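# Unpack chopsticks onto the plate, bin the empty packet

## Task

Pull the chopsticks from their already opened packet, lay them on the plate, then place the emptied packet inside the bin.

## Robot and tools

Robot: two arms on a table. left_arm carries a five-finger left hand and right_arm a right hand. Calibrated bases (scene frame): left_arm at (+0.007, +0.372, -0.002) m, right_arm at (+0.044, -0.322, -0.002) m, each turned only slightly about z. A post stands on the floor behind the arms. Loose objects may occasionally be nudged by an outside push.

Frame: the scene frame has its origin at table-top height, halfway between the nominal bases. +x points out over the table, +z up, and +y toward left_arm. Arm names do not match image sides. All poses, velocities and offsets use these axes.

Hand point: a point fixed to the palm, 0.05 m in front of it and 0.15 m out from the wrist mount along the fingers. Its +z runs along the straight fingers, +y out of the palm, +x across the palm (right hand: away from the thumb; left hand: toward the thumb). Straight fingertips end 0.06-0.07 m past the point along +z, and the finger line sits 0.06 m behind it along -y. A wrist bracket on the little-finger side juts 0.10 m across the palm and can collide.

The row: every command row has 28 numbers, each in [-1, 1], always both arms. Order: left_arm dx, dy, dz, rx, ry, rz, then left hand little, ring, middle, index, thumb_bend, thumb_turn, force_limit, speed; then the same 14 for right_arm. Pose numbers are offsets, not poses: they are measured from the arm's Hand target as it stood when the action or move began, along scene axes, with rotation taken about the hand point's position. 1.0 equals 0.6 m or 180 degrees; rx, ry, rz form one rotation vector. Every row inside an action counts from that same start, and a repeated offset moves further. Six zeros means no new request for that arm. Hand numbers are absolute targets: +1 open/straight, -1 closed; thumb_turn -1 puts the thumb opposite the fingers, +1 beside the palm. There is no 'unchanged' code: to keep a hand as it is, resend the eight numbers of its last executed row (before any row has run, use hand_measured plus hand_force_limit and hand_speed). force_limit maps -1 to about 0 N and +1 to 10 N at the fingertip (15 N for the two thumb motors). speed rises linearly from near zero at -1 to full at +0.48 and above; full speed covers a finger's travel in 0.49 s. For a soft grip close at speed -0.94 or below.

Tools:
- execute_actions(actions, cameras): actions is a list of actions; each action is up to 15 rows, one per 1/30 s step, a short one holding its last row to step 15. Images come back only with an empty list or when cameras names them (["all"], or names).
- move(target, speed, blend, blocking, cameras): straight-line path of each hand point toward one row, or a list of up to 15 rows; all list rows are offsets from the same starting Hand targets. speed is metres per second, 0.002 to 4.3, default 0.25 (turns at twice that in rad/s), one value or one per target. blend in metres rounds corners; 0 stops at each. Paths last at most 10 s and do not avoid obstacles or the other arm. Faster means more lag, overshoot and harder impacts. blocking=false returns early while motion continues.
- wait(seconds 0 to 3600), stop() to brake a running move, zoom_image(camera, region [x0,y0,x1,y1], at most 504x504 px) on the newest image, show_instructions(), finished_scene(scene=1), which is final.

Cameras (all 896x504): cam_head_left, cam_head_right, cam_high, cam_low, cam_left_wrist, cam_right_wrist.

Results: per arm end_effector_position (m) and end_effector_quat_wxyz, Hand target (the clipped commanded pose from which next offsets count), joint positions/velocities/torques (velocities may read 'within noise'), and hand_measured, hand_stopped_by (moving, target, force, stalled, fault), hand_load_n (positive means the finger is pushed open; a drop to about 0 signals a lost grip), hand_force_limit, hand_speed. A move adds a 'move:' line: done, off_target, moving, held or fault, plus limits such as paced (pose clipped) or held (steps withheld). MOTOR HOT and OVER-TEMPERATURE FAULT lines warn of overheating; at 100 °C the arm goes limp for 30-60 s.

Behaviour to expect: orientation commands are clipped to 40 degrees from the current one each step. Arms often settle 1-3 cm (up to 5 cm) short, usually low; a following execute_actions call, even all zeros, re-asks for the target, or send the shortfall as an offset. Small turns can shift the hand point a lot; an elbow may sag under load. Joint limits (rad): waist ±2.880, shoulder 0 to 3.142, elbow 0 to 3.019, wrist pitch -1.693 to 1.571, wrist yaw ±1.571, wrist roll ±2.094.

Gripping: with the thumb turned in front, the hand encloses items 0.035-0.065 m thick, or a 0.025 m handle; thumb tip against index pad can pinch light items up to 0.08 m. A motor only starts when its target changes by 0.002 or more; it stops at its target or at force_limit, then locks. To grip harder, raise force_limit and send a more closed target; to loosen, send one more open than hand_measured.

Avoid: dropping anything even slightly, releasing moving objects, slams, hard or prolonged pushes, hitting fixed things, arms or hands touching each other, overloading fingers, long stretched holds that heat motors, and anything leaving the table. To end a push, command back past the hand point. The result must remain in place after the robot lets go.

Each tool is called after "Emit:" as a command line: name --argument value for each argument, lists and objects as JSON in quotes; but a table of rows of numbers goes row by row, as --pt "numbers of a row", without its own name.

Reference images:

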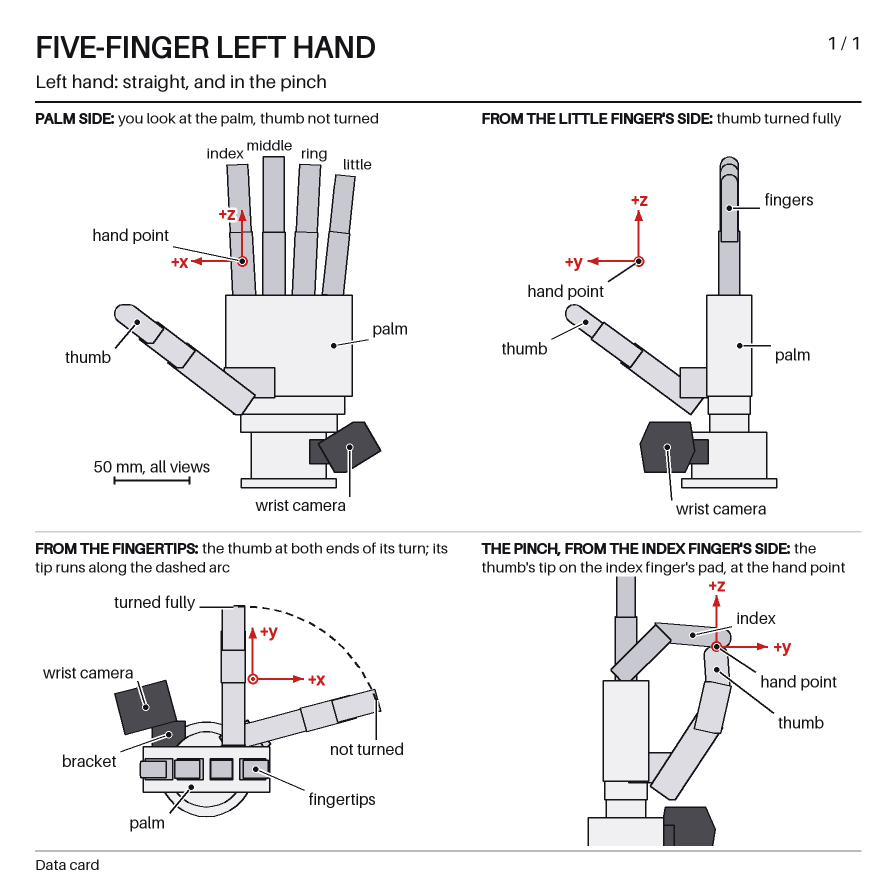

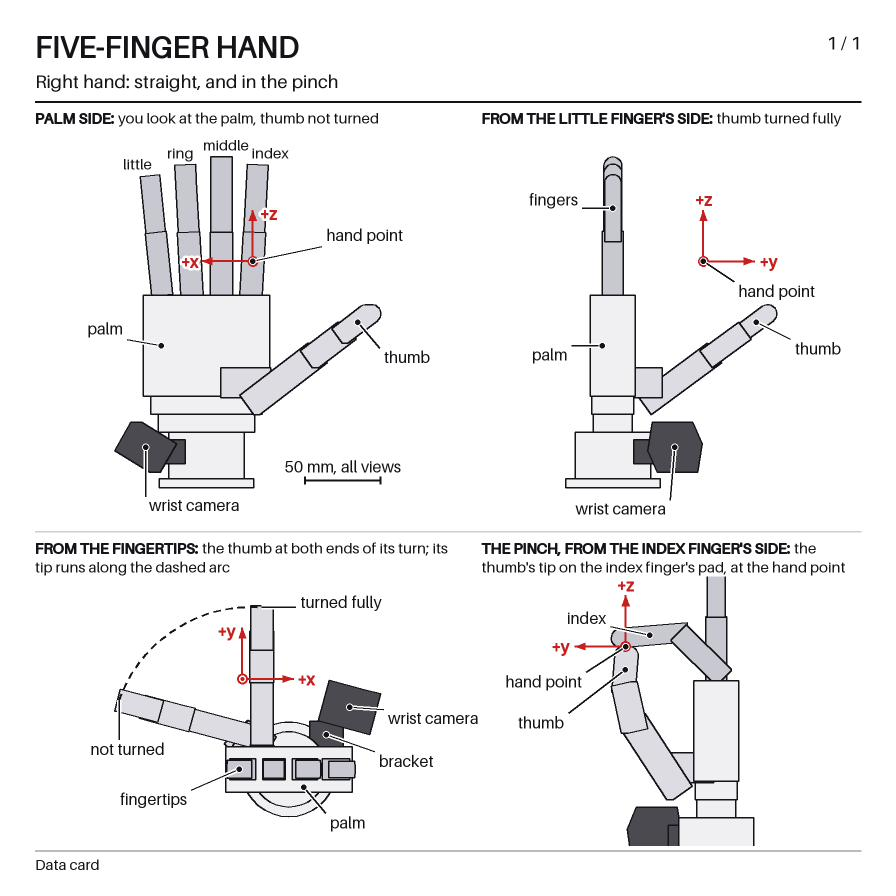

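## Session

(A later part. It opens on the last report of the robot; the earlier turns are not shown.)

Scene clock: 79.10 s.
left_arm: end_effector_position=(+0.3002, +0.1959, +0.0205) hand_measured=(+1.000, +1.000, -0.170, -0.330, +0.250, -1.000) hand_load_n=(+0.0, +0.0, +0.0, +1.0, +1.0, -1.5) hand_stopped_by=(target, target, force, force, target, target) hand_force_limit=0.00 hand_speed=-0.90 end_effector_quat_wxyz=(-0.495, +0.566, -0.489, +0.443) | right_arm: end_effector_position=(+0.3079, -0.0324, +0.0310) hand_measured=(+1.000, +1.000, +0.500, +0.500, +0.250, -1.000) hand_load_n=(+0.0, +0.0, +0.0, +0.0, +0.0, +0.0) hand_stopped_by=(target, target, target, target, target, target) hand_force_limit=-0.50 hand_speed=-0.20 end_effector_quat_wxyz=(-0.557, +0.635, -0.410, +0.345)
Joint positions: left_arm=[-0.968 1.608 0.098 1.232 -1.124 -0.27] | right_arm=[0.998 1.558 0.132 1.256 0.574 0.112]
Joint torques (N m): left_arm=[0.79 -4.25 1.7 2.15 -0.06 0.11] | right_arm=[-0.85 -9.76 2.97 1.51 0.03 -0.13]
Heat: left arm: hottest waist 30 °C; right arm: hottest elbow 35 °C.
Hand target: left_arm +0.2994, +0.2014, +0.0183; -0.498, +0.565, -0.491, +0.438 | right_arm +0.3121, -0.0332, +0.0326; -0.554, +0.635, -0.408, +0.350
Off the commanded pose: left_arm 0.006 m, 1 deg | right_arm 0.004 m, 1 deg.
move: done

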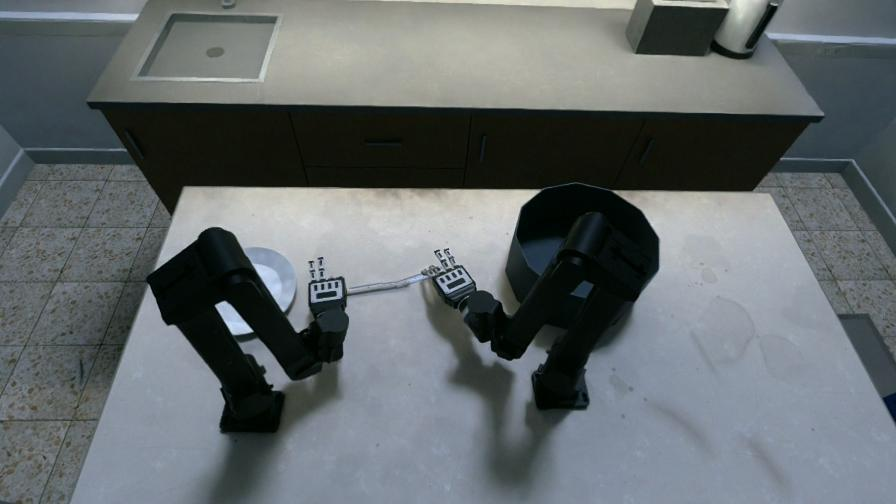

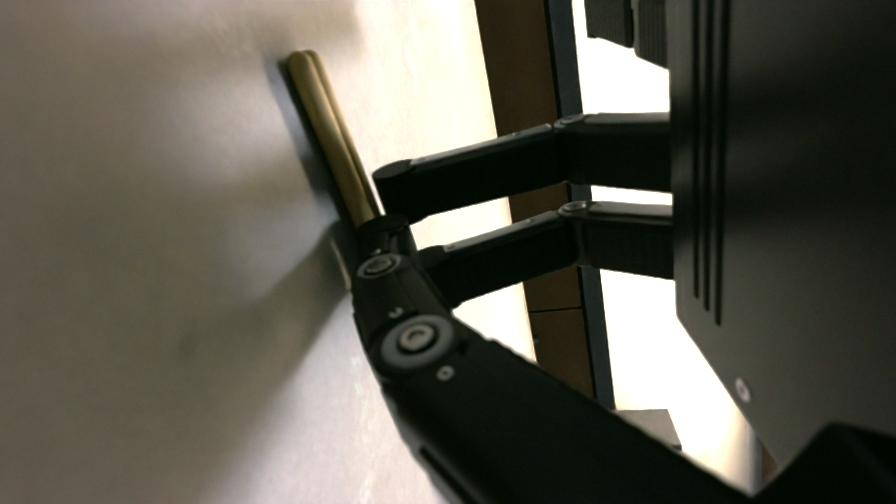

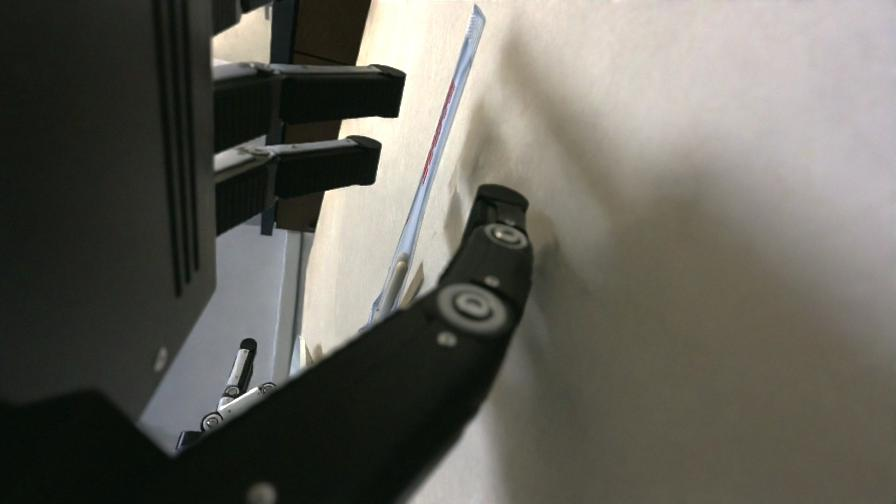

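Emit:
move --target '[0,0,0,0,0,0,1,1,-0.4,-0.5,0.25,-1,0.0,-0.9,-0.03,-0.014,0.06,0,0,0,1,1,0.5,0.5,0.25,-1,-0.5,-0.2]' --speed 0.1 --cameras '["cam_head_left","cam_high","cam_right_wrist"]'

Emit:
zoom_image --camera "cam_high" --region '[340, 160, 420, 280]'

Emit:
zoom_image --camera "cam_right_wrist" --region '[350, 0, 750, 400]'

Scene clock: 81.93 s.
left_arm: end_effector_position=(+0.3002, +0.1959, +0.0205) hand_measured=(+1.000, +1.000, -0.170, -0.330, +0.250, -1.000) hand_load_n=(+0.0, +0.0, +0.0, +1.0, +1.0, -1.5) hand_stopped_by=(target, target, force, force, target, target) hand_force_limit=0.00 hand_speed=-0.90 end_effector_quat_wxyz=(-0.495, +0.566, -0.489, +0.443) | right_arm: end_effector_position=(+0.2979, -0.0426, +0.0694) hand_measured=(+1.000, +1.000, +0.500, +0.500, +0.250, -1.000) hand_load_n=(+0.0, +0.0, +0.0, +0.0, +0.5, +0.0) hand_stopped_by=(target, target, target, target, target, target) hand_force_limit=-0.50 hand_speed=-0.20 end_effector_quat_wxyz=(-0.555, +0.631, -0.412, +0.352)
Joint positions: left_arm=[-0.968 1.608 0.098 1.232 -1.124 -0.27] | right_arm=[1.03 1.211 0.117 0.928 0.621 0.112]
Joint torques (N m): left_arm=[0.85 -4.19 1.7 2.15 -0.06 0.1] | right_arm=[1.67 -7 4.45 1.4 0.27 0.03]
Heat: left arm: hottest waist 30 °C; right arm: hottest elbow 35 °C.
Hand target: left_arm +0.2994, +0.2014, +0.0183; -0.498, +0.565, -0.491, +0.438 | right_arm +0.2941, -0.0415, +0.0686; -0.554, +0.635, -0.408, +0.350
Off the commanded pose: left_arm 0.006 m, 1 deg | right_arm 0.004 m, 1 deg.
move: done

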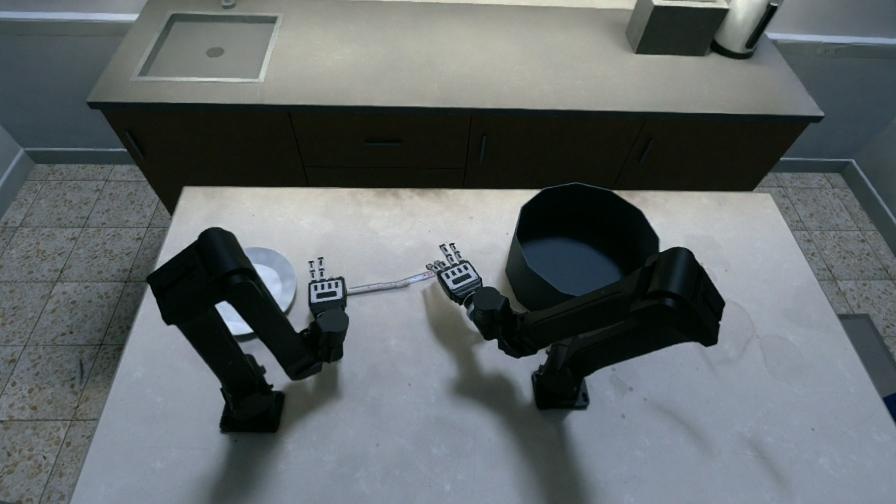

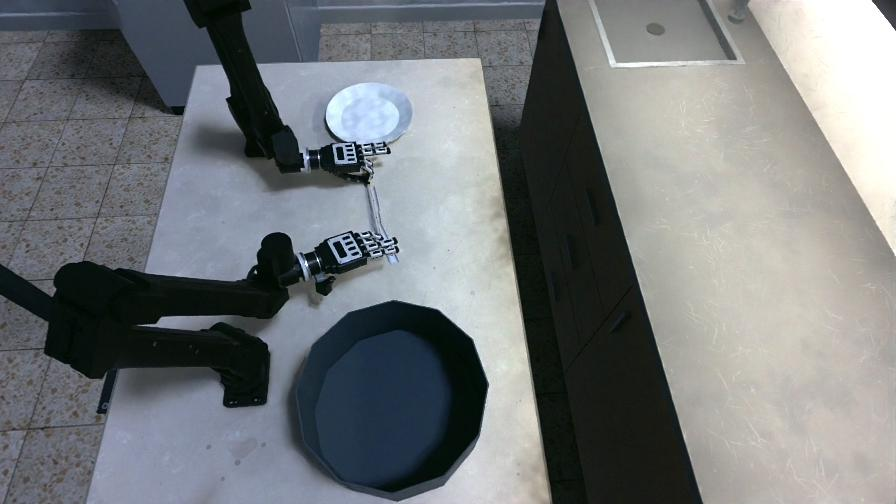

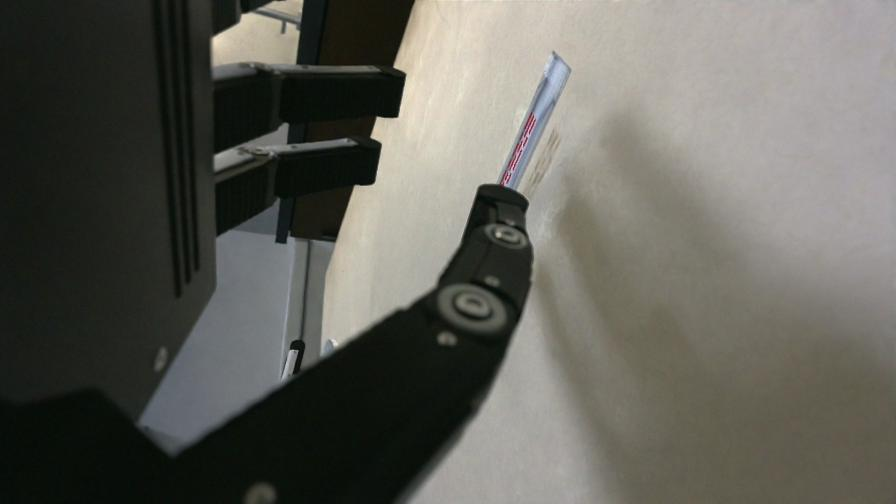

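Scaled by 4.200 from the camera's image (finer frame: 1280x720).

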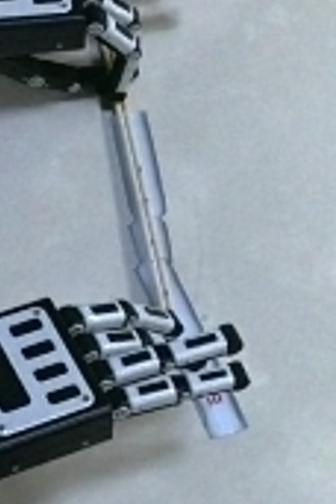

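Scaled by 1.260 from the camera's image (finer frame: 1280x720).

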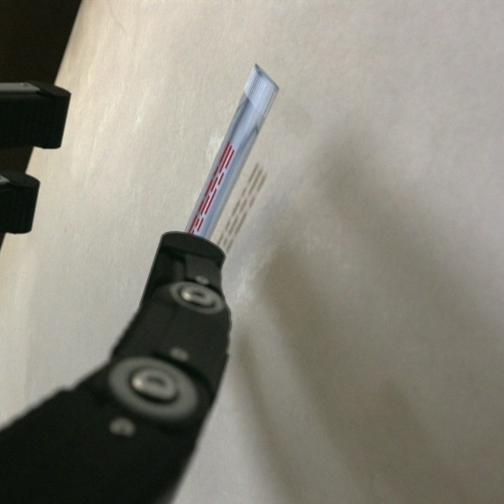

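Emit:
move --target '[0,0,-0.011,0,0,0,1,1,-0.4,-0.5,0.25,-1,0.0,-0.9,0,0,0,0,0,0,1,1,0.5,0.5,0.25,-1,-0.5,-0.2]' --speed 0.03 --cameras '["cam_left_wrist","cam_right_wrist"]'

Scene clock: 83.23 s.
left_arm: end_effector_position=(+0.3007, +0.1951, +0.0180) hand_measured=(+1.000, +1.000, -0.170, -0.330, +0.250, -1.000) hand_load_n=(+0.0, +0.0, +0.5, +1.0, +0.0, -2.0) hand_stopped_by=(target, target, force, force, target, target) hand_force_limit=0.00 hand_speed=-0.90 end_effector_quat_wxyz=(-0.493, +0.567, -0.484, +0.447) | right_arm: end_effector_position=(+0.2979, -0.0426, +0.0693) hand_measured=(+1.000, +1.000, +0.500, +0.500, +0.250, -1.000) hand_load_n=(+0.0, +0.0, +0.0, +0.0, +0.0, +0.0) hand_stopped_by=(target, target, target, target, target, target) hand_force_limit=-0.50 hand_speed=-0.20 end_effector_quat_wxyz=(-0.555, +0.631, -0.412, +0.352)
Joint positions: left_arm=[-0.968 1.653 0.098 1.29 -1.124 -0.27] | right_arm=[1.03 1.211 0.117 0.927 0.621 0.112]
Joint torques (N m): left_arm=[0.85 -3.19 1.47 2.14 -0.05 0.09] | right_arm=[0.85 -7.36 4.33 1.54 0.23 -0.03]
Heat: left arm: hottest waist 30 °C; right arm: hottest elbow 35 °C.
Hand target: left_arm +0.2994, +0.2013, +0.0118; -0.498, +0.565, -0.491, +0.438 | right_arm +0.2941, -0.0415, +0.0686; -0.554, +0.635, -0.408, +0.350
Off the commanded pose: left_arm 0.009 m, 1 deg | right_arm 0.004 m, 1 deg.
move: done

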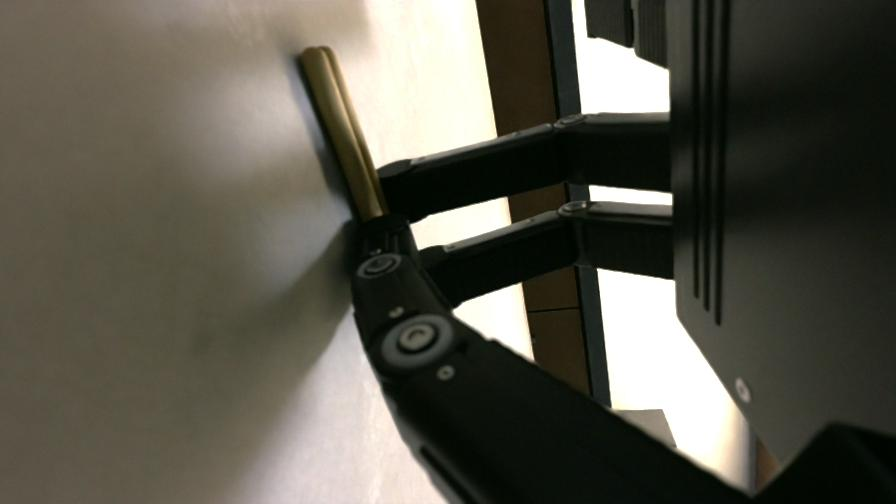

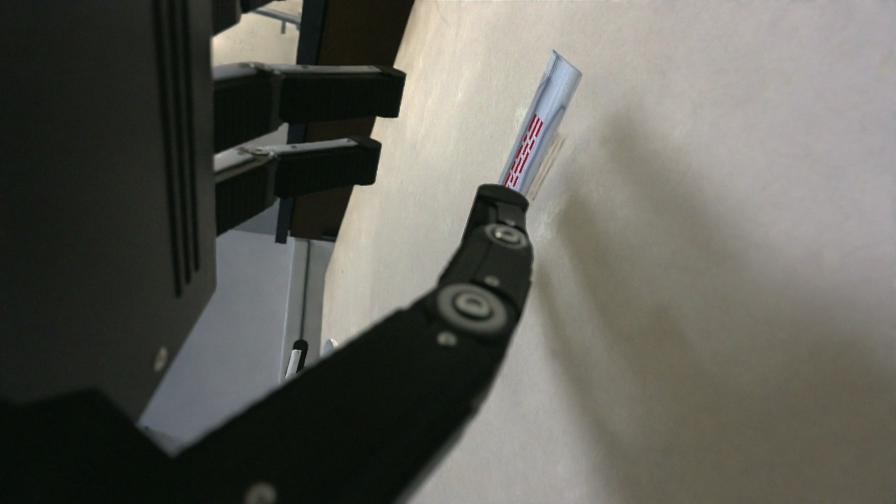

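Emit:
move --target '[0,0,-0.003,0,0,0,1,1,-0.4,-0.5,0.25,-1,0.0,-0.9,0,0,0,0,0,0,1,1,0.5,0.5,0.25,-1,-0.5,-0.2]' --speed 0.03

Emit:
execute_actions --actions '[[[0,0,0,0,0,0,1,1,0.0,0.0,0.25,-1,0.0,-0.9,0,0,0,0,0,0,1,1,0.5,0.5,0.25,-1,-0.5,-0.2]],[[0,0,0,0,0,0,1,1,0.0,0.0,0.25,-1,0.0,-0.9,0,0,0,0,0,0,1,1,0.5,0.5,0.25,-1,-0.5,-0.2]]]' --cameras '["cam_high","cam_left_wrist","cam_right_wrist"]'

Emit:
zoom_image --camera "cam_high" --region '[340, 160, 420, 280]'

Scene clock: 84.20 s.
left_arm: end_effector_position=(+0.3010, +0.1947, +0.0178) hand_measured=(+1.000, +1.000, -0.170, -0.330, +0.250, -1.000) hand_load_n=(+0.0, +0.0, +1.0, +1.0, +0.0, -2.0) hand_stopped_by=(target, target, force, force, target, target) hand_force_limit=0.00 hand_speed=-0.90 end_effector_quat_wxyz=(-0.493, +0.568, -0.482, +0.450) | right_arm: end_effector_position=(+0.2979, -0.0426, +0.0693) hand_measured=(+1.000, +1.000, +0.500, +0.500, +0.250, -1.000) hand_load_n=(+0.0, +0.0, +0.0, +0.0, +0.0, +0.0) hand_stopped_by=(target, target, target, target, target, target) hand_force_limit=-0.50 hand_speed=-0.20 end_effector_quat_wxyz=(-0.555, +0.631, -0.412, +0.352)
Joint positions: left_arm=[-0.968 1.668 0.098 1.313 -1.125 -0.27] | right_arm=[1.03 1.211 0.117 0.927 0.621 0.112]
Joint torques (N m): left_arm=[0.85 -2.96 1.35 1.92 -0.03 0.09] | right_arm=[1.96 -7.24 4.56 1.59 0.22 -0.02]
Heat: left arm: hottest waist 30 °C; right arm: hottest elbow 35 °C.
Hand target: left_arm +0.2994, +0.2014, +0.0099; -0.498, +0.565, -0.491, +0.438 | right_arm +0.2941, -0.0415, +0.0686; -0.554, +0.635, -0.408, +0.350
Off the commanded pose: left_arm 0.010 m, 2 deg | right_arm 0.004 m, 1 deg.
move: done

Scene clock: 85.67 s.
left_arm: end_effector_position=(+0.3007, +0.1950, +0.0161) hand_measured=(+1.000, +1.000, +0.000, +0.000, +0.250, -1.000) hand_load_n=(+0.0, +0.0, +0.5, +0.0, +0.0, +0.0) hand_stopped_by=(target, target, target, target, target, target) hand_force_limit=0.00 hand_speed=-0.90 end_effector_quat_wxyz=(-0.493, +0.567, -0.484, +0.448) | right_arm: end_effector_position=(+0.2979, -0.0426, +0.0693) hand_measured=(+1.000, +1.000, +0.500, +0.500, +0.250, -1.000) hand_load_n=(+0.0, +0.0, +0.0, +0.0, +0.0, +0.0) hand_stopped_by=(target, target, target, target, target, target) hand_force_limit=-0.50 hand_speed=-0.20 end_effector_quat_wxyz=(-0.555, +0.631, -0.412, +0.352)
Joint positions: left_arm=[-0.968 1.676 0.098 1.315 -1.124 -0.27] | right_arm=[1.03 1.211 0.117 0.927 0.621 0.112]
Joint torques (N m): left_arm=[0.85 -3.6 1.32 1.95 -0.06 0.1] | right_arm=[2.08 -7 4.46 1.26 0.24 0.01]
Heat: left arm: hottest waist 30 °C; right arm: hottest elbow 35 °C.
Hand target: left_arm +0.2994, +0.2014, +0.0099; -0.498, +0.565, -0.491, +0.438 | right_arm +0.2941, -0.0415, +0.0686; -0.554, +0.635, -0.408, +0.350
Off the commanded pose: left_arm 0.009 m, 2 deg | right_arm 0.004 m, 1 deg.

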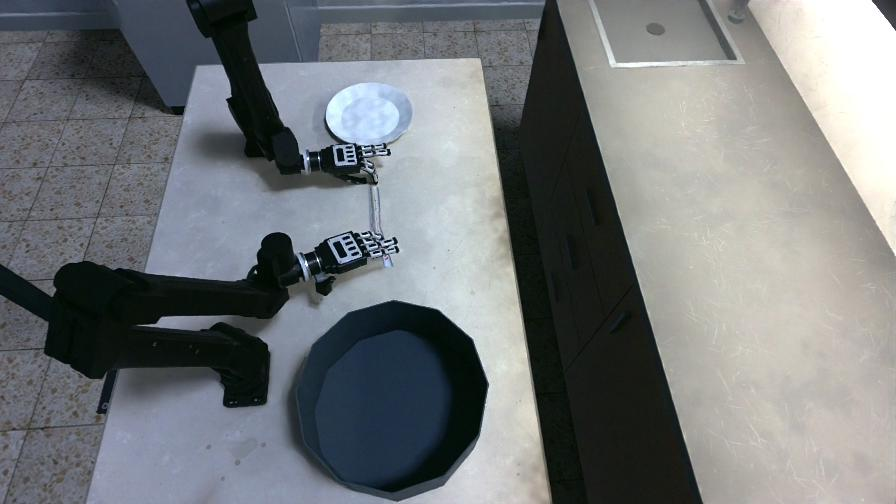

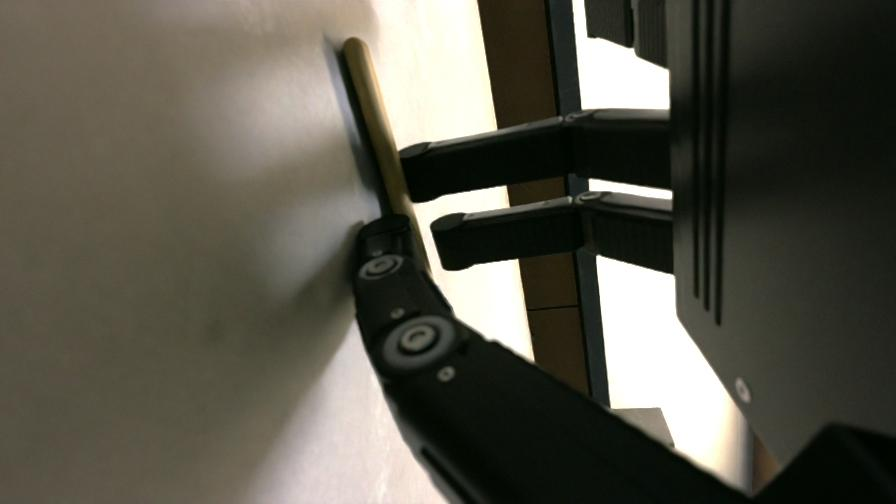

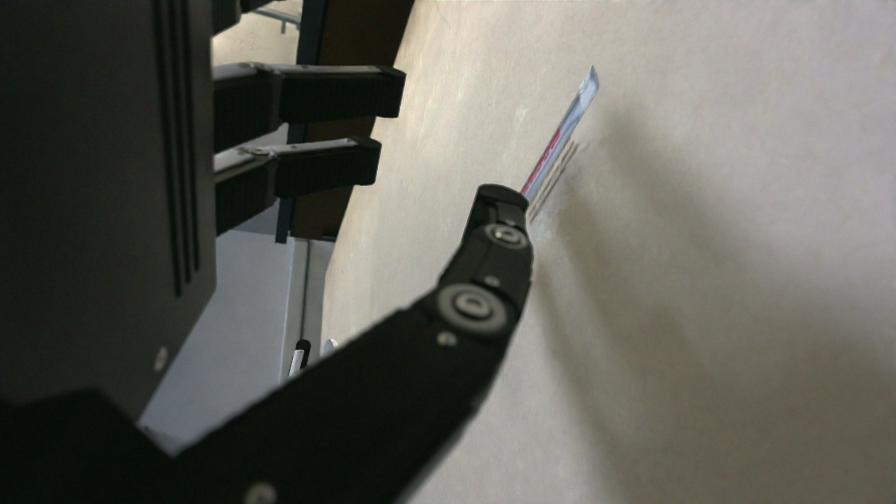

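Scaled by 4.200 from the camera's image (finer frame: 1280x720).

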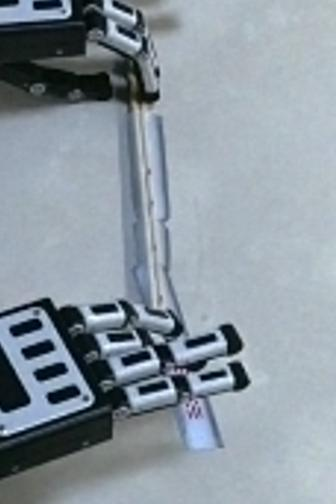

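Emit:
move --target '[0,0,0,0,0,0,1,1,0.0,0.0,0.25,-1,0.0,-0.9,0.018,0.067,-0.02,0,0,-0.06,1,1,0.5,0.5,0.25,-1,-0.5,-0.2]' --speed 0.1 --cameras '["cam_head_left","cam_high","cam_right_wrist"]'

Emit:
zoom_image --camera "cam_high" --region '[340, 160, 420, 280]'

Emit:
zoom_image --camera "cam_head_left" --region '[360, 230, 480, 310]'

Scene clock: 88.27 s.
left_arm: end_effector_position=(+0.3006, +0.1950, +0.0160) hand_measured=(+1.000, +1.000, +0.000, +0.000, +0.250, -1.000) hand_load_n=(+0.0, +0.0, +0.0, +0.0, +0.0, +0.0) hand_stopped_by=(target, target, target, target, target, target) hand_force_limit=0.00 hand_speed=-0.90 end_effector_quat_wxyz=(-0.493, +0.567, -0.484, +0.448) | right_arm: end_effector_position=(+0.3044, -0.0144, +0.0547) hand_measured=(+1.000, +1.000, +0.500, +0.500, +0.250, -1.000) hand_load_n=(+0.0, +0.0, +0.0, +0.0, +0.0, +0.5) hand_stopped_by=(target, target, target, target, target, target) hand_force_limit=-0.50 hand_speed=-0.20 end_effector_quat_wxyz=(-0.513, +0.596, -0.464, +0.407)
Joint positions: left_arm=[-0.968 1.676 0.098 1.315 -1.124 -0.27] | right_arm=[1.185 1.42 0.244 0.927 0.956 0.196]
Joint torques (N m): left_arm=[0.73 -3.6 1.32 1.96 -0.06 0.09] | right_arm=[1.08 -7.36 5.6 1.37 0.34 0.14]
Heat: left arm: hottest waist 30 °C; right arm: hottest elbow 35 °C.
Hand target: left_arm +0.2993, +0.2014, +0.0099; -0.498, +0.565, -0.491, +0.438 | right_arm +0.3049, -0.0012, +0.0567; -0.519, +0.594, -0.466, +0.400
Off the commanded pose: left_arm 0.009 m, 2 deg | right_arm 0.013 m, 1 deg.
move: off_target (right_arm)

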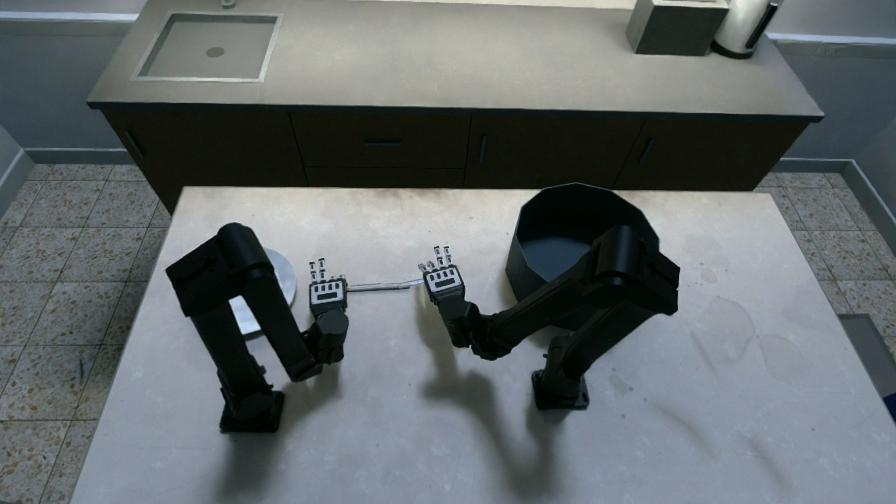

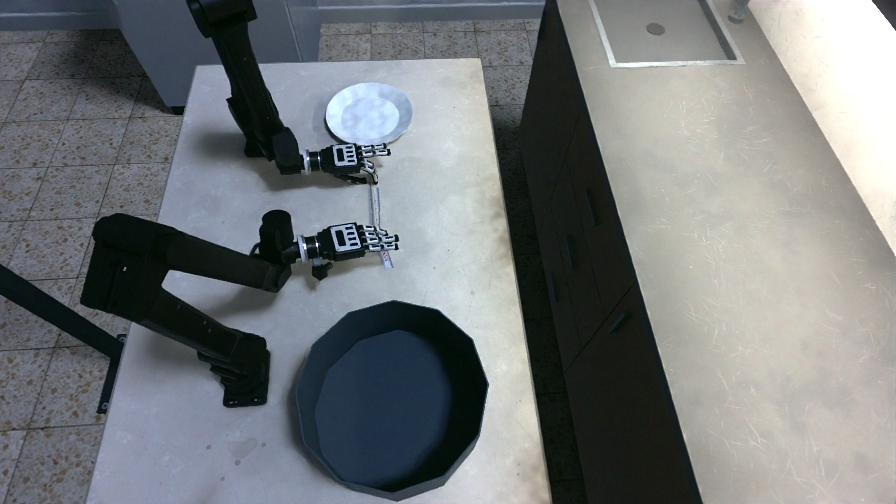

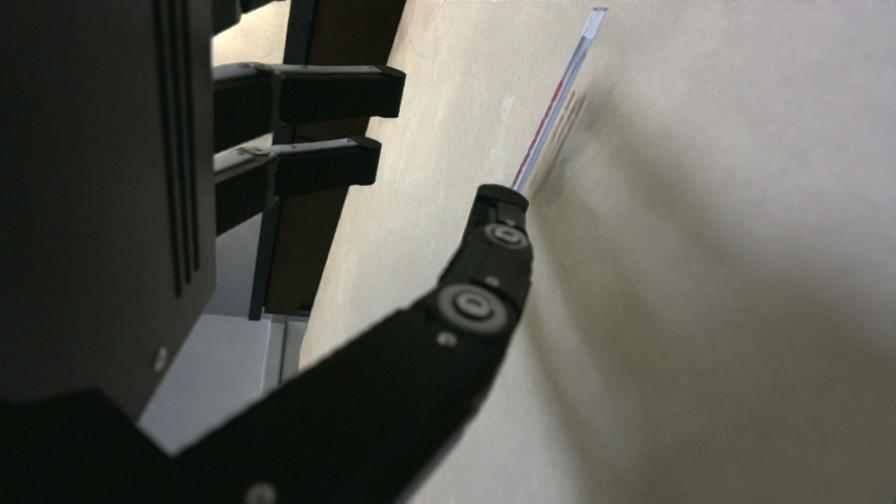

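Scaled by 4.200 from the camera's image (finer frame: 1280x720).

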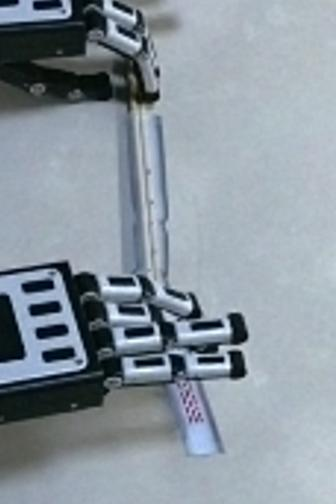

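Scaled by 4.200 from the camera's image (finer frame: 1280x720).

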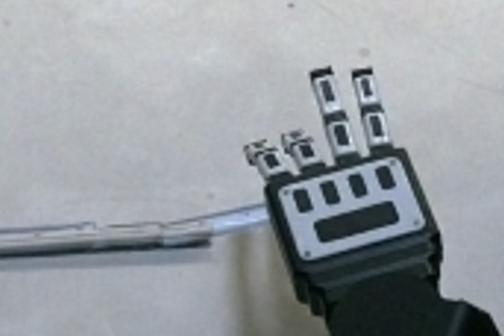

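Emit:
move --target '[0,0,0,0,0,0,1,1,0.0,0.0,0.25,-1,0.0,-0.9,0.0,0,-0.058,0,0,0,1,1,0.5,0.5,0.25,-1,-0.5,-0.2]' --speed 0.08 --cameras '["cam_head_left","cam_high","cam_right_wrist"]'

Emit:
zoom_image --camera "cam_high" --region '[340, 200, 420, 280]'

Emit:
zoom_image --camera "cam_right_wrist" --region '[350, 0, 650, 300]'

Scene clock: 89.93 s.
left_arm: end_effector_position=(+0.3006, +0.1950, +0.0160) hand_measured=(+1.000, +1.000, +0.000, +0.000, +0.250, -1.000) hand_load_n=(+0.0, +0.0, +0.5, +0.0, +0.0, +0.0) hand_stopped_by=(target, target, target, target, target, target) hand_force_limit=0.00 hand_speed=-0.90 end_effector_quat_wxyz=(-0.493, +0.567, -0.484, +0.448) | right_arm: end_effector_position=(+0.3050, -0.0120, +0.0224) hand_measured=(+1.000, +1.000, +0.500, +0.500, +0.250, -1.000) hand_load_n=(+0.0, +0.0, +0.0, +0.0, -0.5, -0.5) hand_stopped_by=(target, target, target, target, target, target) hand_force_limit=-0.50 hand_speed=-0.20 end_effector_quat_wxyz=(-0.512, +0.595, -0.468, +0.406)
Joint positions: left_arm=[-0.968 1.676 0.098 1.315 -1.124 -0.27] | right_arm=[1.186 1.615 0.244 1.112 0.961 0.21]
Joint torques (N m): left_arm=[0.79 -3.6 1.32 1.98 -0.07 0.09] | right_arm=[1.08 -7.65 3.89 2.35 0.16 0.04]
Heat: left arm: hottest waist 30 °C; right arm: hottest elbow 35 °C.
Hand target: left_arm +0.2993, +0.2014, +0.0099; -0.498, +0.565, -0.491, +0.438 | right_arm +0.3048, -0.0013, +0.0218; -0.519, +0.594, -0.466, +0.400
Off the commanded pose: left_arm 0.009 m, 2 deg | right_arm 0.011 m, 1 deg.
move: off_target (right_arm)

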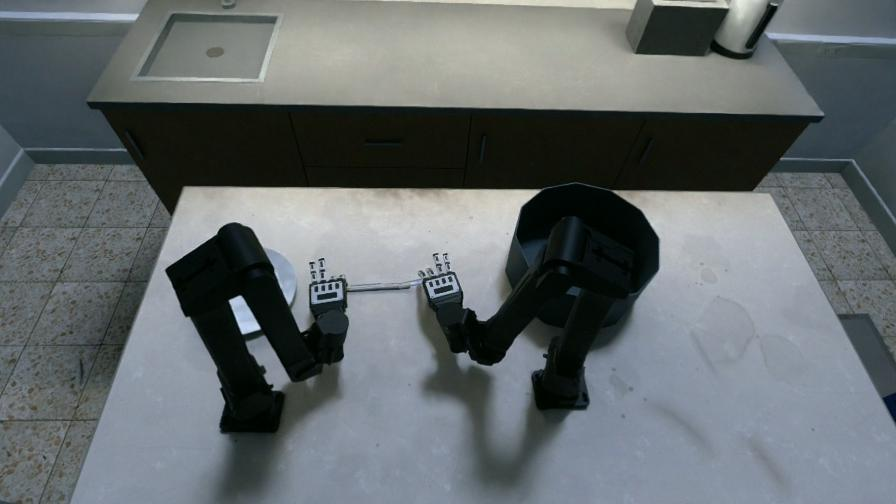

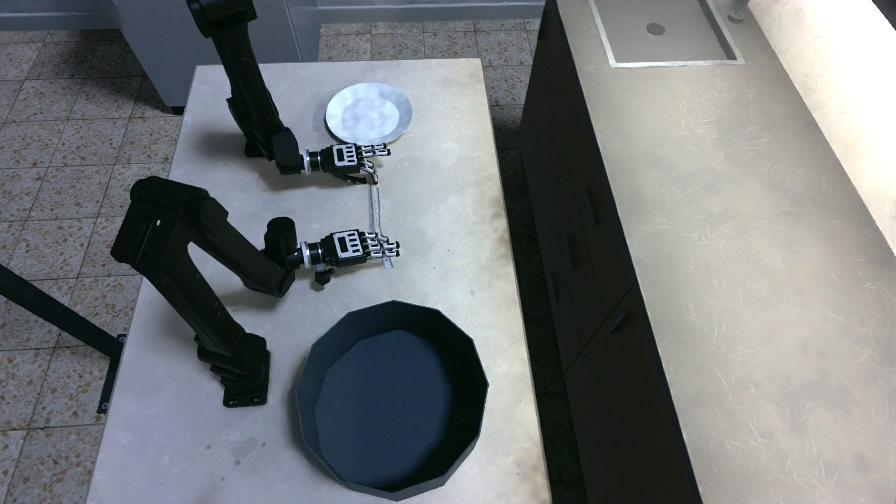

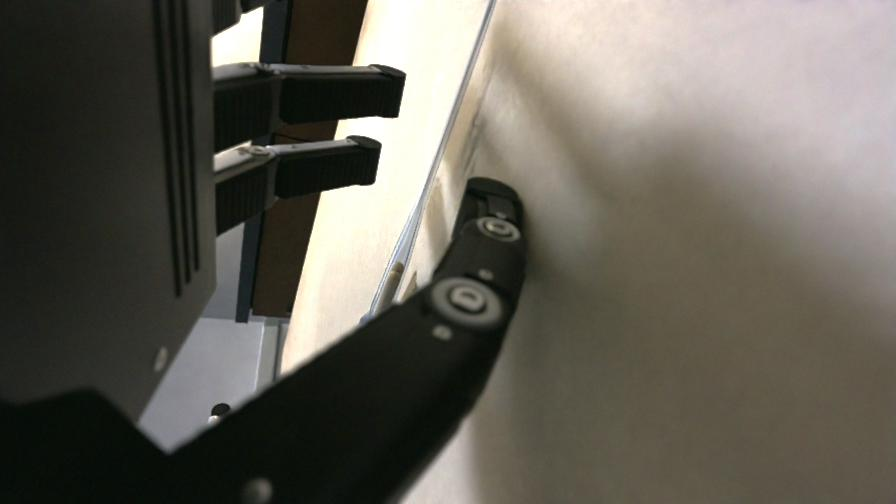

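Scaled by 6.300 from the camera's image (finer frame: 1280x720).

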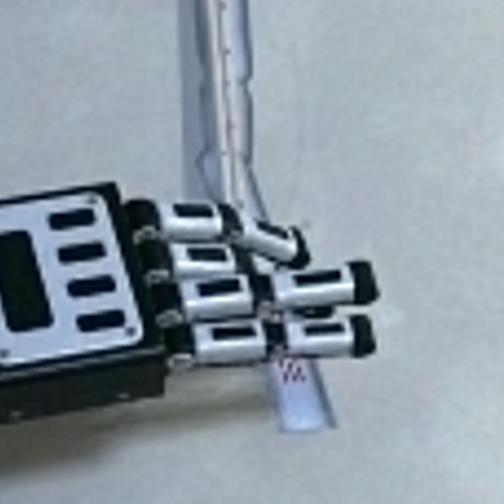

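Scaled by 1.680 from the camera's image (finer frame: 1280x720).

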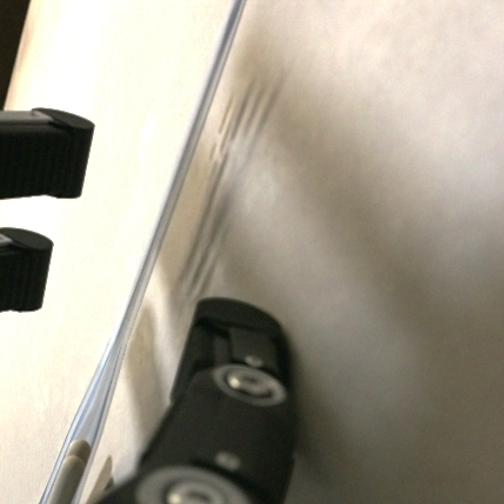

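Emit:
move --target '[0,0,0,0,0,0,1,1,0.0,0.0,0.25,-1,0.0,-0.9,0.012,0.0,-0.008,0,0,0,1,1,0.5,0.5,0.25,-1,-0.5,-0.2]' --speed 0.05 --cameras '["cam_high","cam_right_wrist"]'

Emit:
zoom_image --camera "cam_high" --region '[340, 200, 420, 280]'

Emit:
zoom_image --camera "cam_right_wrist" --region '[350, 0, 650, 300]'

Scene clock: 91.63 s.
left_arm: end_effector_position=(+0.3006, +0.1950, +0.0160) hand_measured=(+1.000, +1.000, +0.000, +0.000, +0.250, -1.000) hand_load_n=(+0.0, +0.0, +0.5, +0.0, +0.0, +0.0) hand_stopped_by=(target, target, target, target, target, target) hand_force_limit=0.00 hand_speed=-0.90 end_effector_quat_wxyz=(-0.493, +0.567, -0.484, +0.448) | right_arm: end_effector_position=(+0.3073, -0.0076, +0.0223) hand_measured=(+1.000, +1.000, +0.500, +0.500, +0.250, -1.000) hand_load_n=(+0.0, +0.0, +0.0, +0.0, -2.5, -1.5) hand_stopped_by=(target, target, target, target, target, target) hand_force_limit=-0.50 hand_speed=-0.20 end_effector_quat_wxyz=(-0.521, +0.590, -0.469, +0.400)
Joint positions: left_arm=[-0.968 1.676 0.098 1.315 -1.124 -0.27] | right_arm=[1.179 1.642 0.248 1.158 0.945 0.21]
Joint torques (N m): left_arm=[0.79 -3.66 1.33 1.96 -0.06 0.09] | right_arm=[-0.03 -7.47 3.86 1.91 -0.29 -0.1]
Heat: left arm: hottest waist 30 °C; right arm: hottest elbow 34 °C.
Hand target: left_arm +0.2993, +0.2014, +0.0099; -0.498, +0.565, -0.491, +0.438 | right_arm +0.3120, -0.0014, +0.0169; -0.519, +0.594, -0.466, +0.400
Off the commanded pose: left_arm 0.009 m, 2 deg | right_arm 0.010 m, 1 deg.
move: done

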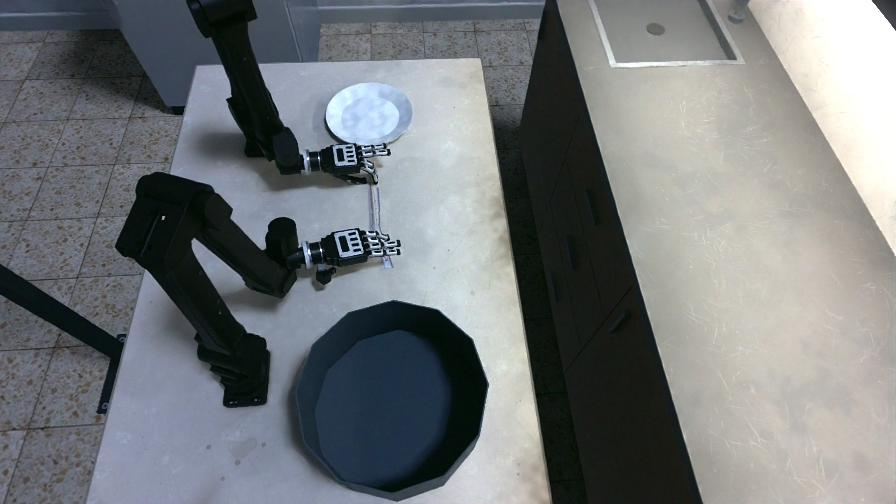

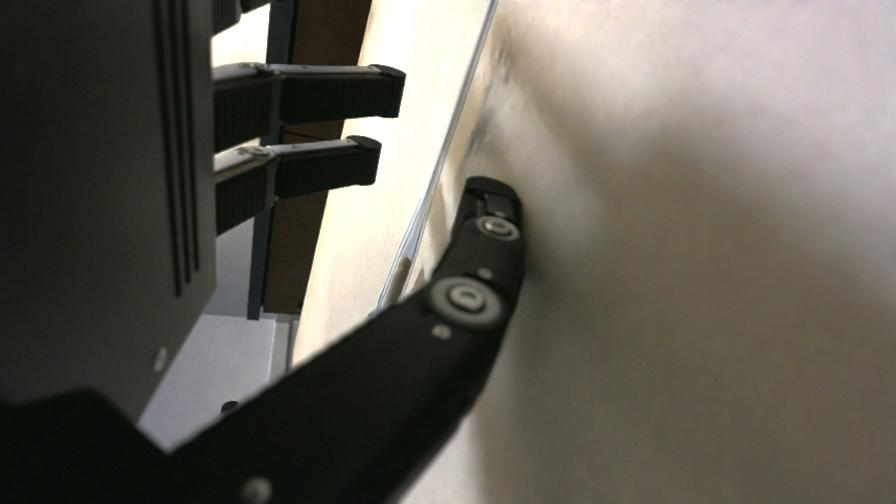

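Scaled by 6.300 from the camera's image (finer frame: 1280x720).

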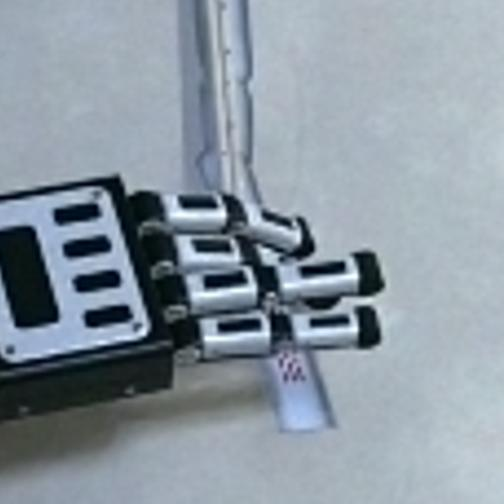

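Scaled by 1.680 from the camera's image (finer frame: 1280x720).

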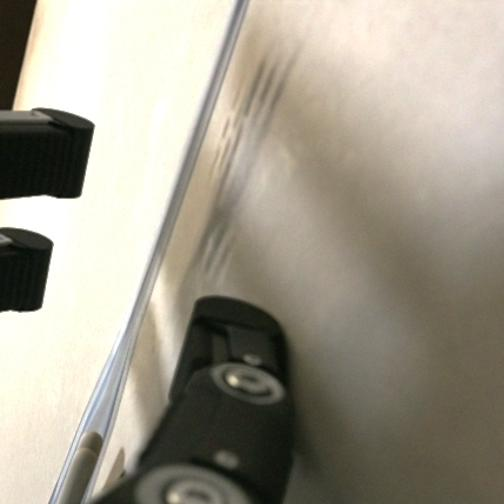

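Emit:
move --target '[0,0,0,0,0,0,1,1,0.0,0.0,0.25,-1,0.0,-0.9,0.0,0.0,0.014,0,0,0,1,1,0.5,0.5,0.25,-1,-0.5,-0.2]' --speed 0.05 --cameras '["cam_high","cam_right_wrist"]'

Emit:
zoom_image --camera "cam_high" --region '[340, 200, 420, 280]'

Emit:
zoom_image --camera "cam_right_wrist" --region '[350, 0, 650, 300]'

Scene clock: 92.63 s.
left_arm: end_effector_position=(+0.3006, +0.1950, +0.0160) hand_measured=(+1.000, +1.000, +0.000, +0.000, +0.250, -1.000) hand_load_n=(+0.0, +0.0, +0.5, +0.0, +0.0, +0.0) hand_stopped_by=(target, target, target, target, target, target) hand_force_limit=0.00 hand_speed=-0.90 end_effector_quat_wxyz=(-0.493, +0.567, -0.484, +0.448) | right_arm: end_effector_position=(+0.3069, -0.0072, +0.0228) hand_measured=(+1.000, +1.000, +0.500, +0.500, +0.250, -1.000) hand_load_n=(+0.0, +0.0, +0.0, +0.0, -1.0, -0.5) hand_stopped_by=(target, target, target, target, target, target) hand_force_limit=-0.50 hand_speed=-0.20 end_effector_quat_wxyz=(-0.520, +0.594, -0.467, +0.399)
Joint positions: left_arm=[-0.968 1.676 0.098 1.315 -1.124 -0.27] | right_arm=[1.178 1.63 0.249 1.138 0.94 0.21]
Joint torques (N m): left_arm=[0.79 -3.6 1.31 1.95 -0.06 0.09] | right_arm=[-0.38 -10.34 4.16 1.22 -0.05 -0.11]
Heat: left arm: hottest waist 30 °C; right arm: hottest elbow 34 °C.
Hand target: left_arm +0.2993, +0.2014, +0.0099; -0.498, +0.565, -0.491, +0.438 | right_arm +0.3121, -0.0012, +0.0254; -0.519, +0.594, -0.466, +0.400
Off the commanded pose: left_arm 0.009 m, 2 deg | right_arm 0.008 m, 0 deg.
move: done

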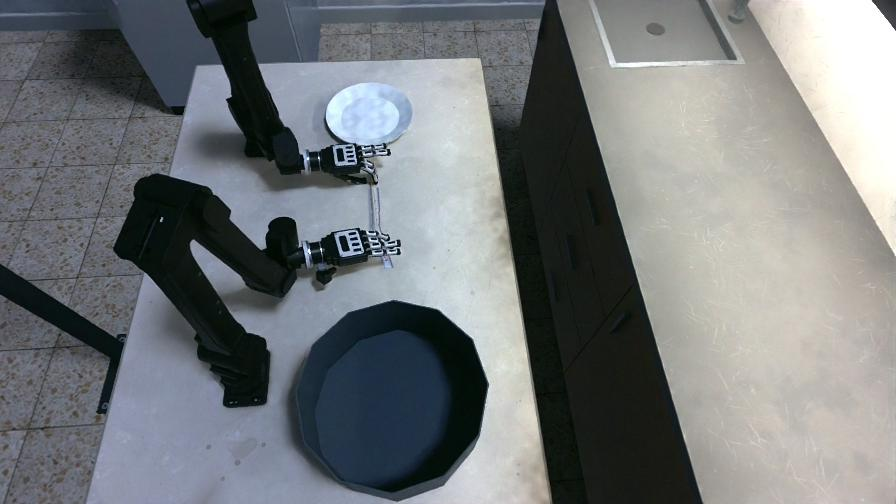

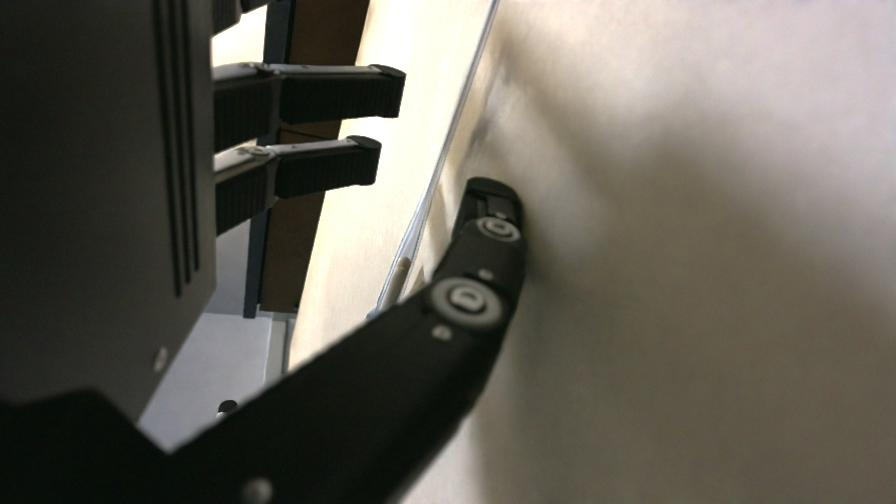

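Scaled by 6.300 from the camera's image (finer frame: 1280x720).

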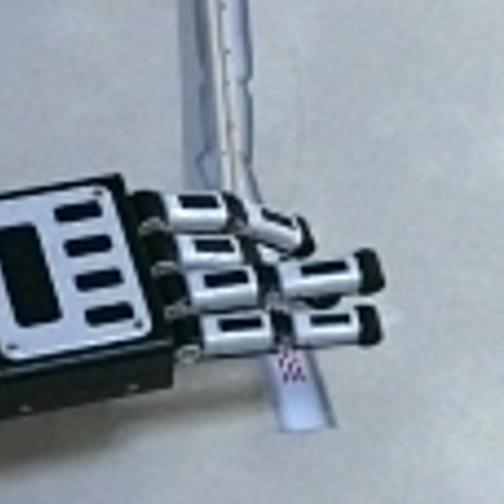

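Scaled by 1.680 from the camera's image (finer frame: 1280x720).

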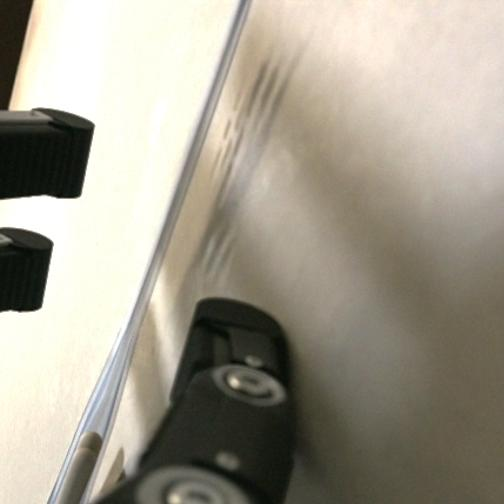

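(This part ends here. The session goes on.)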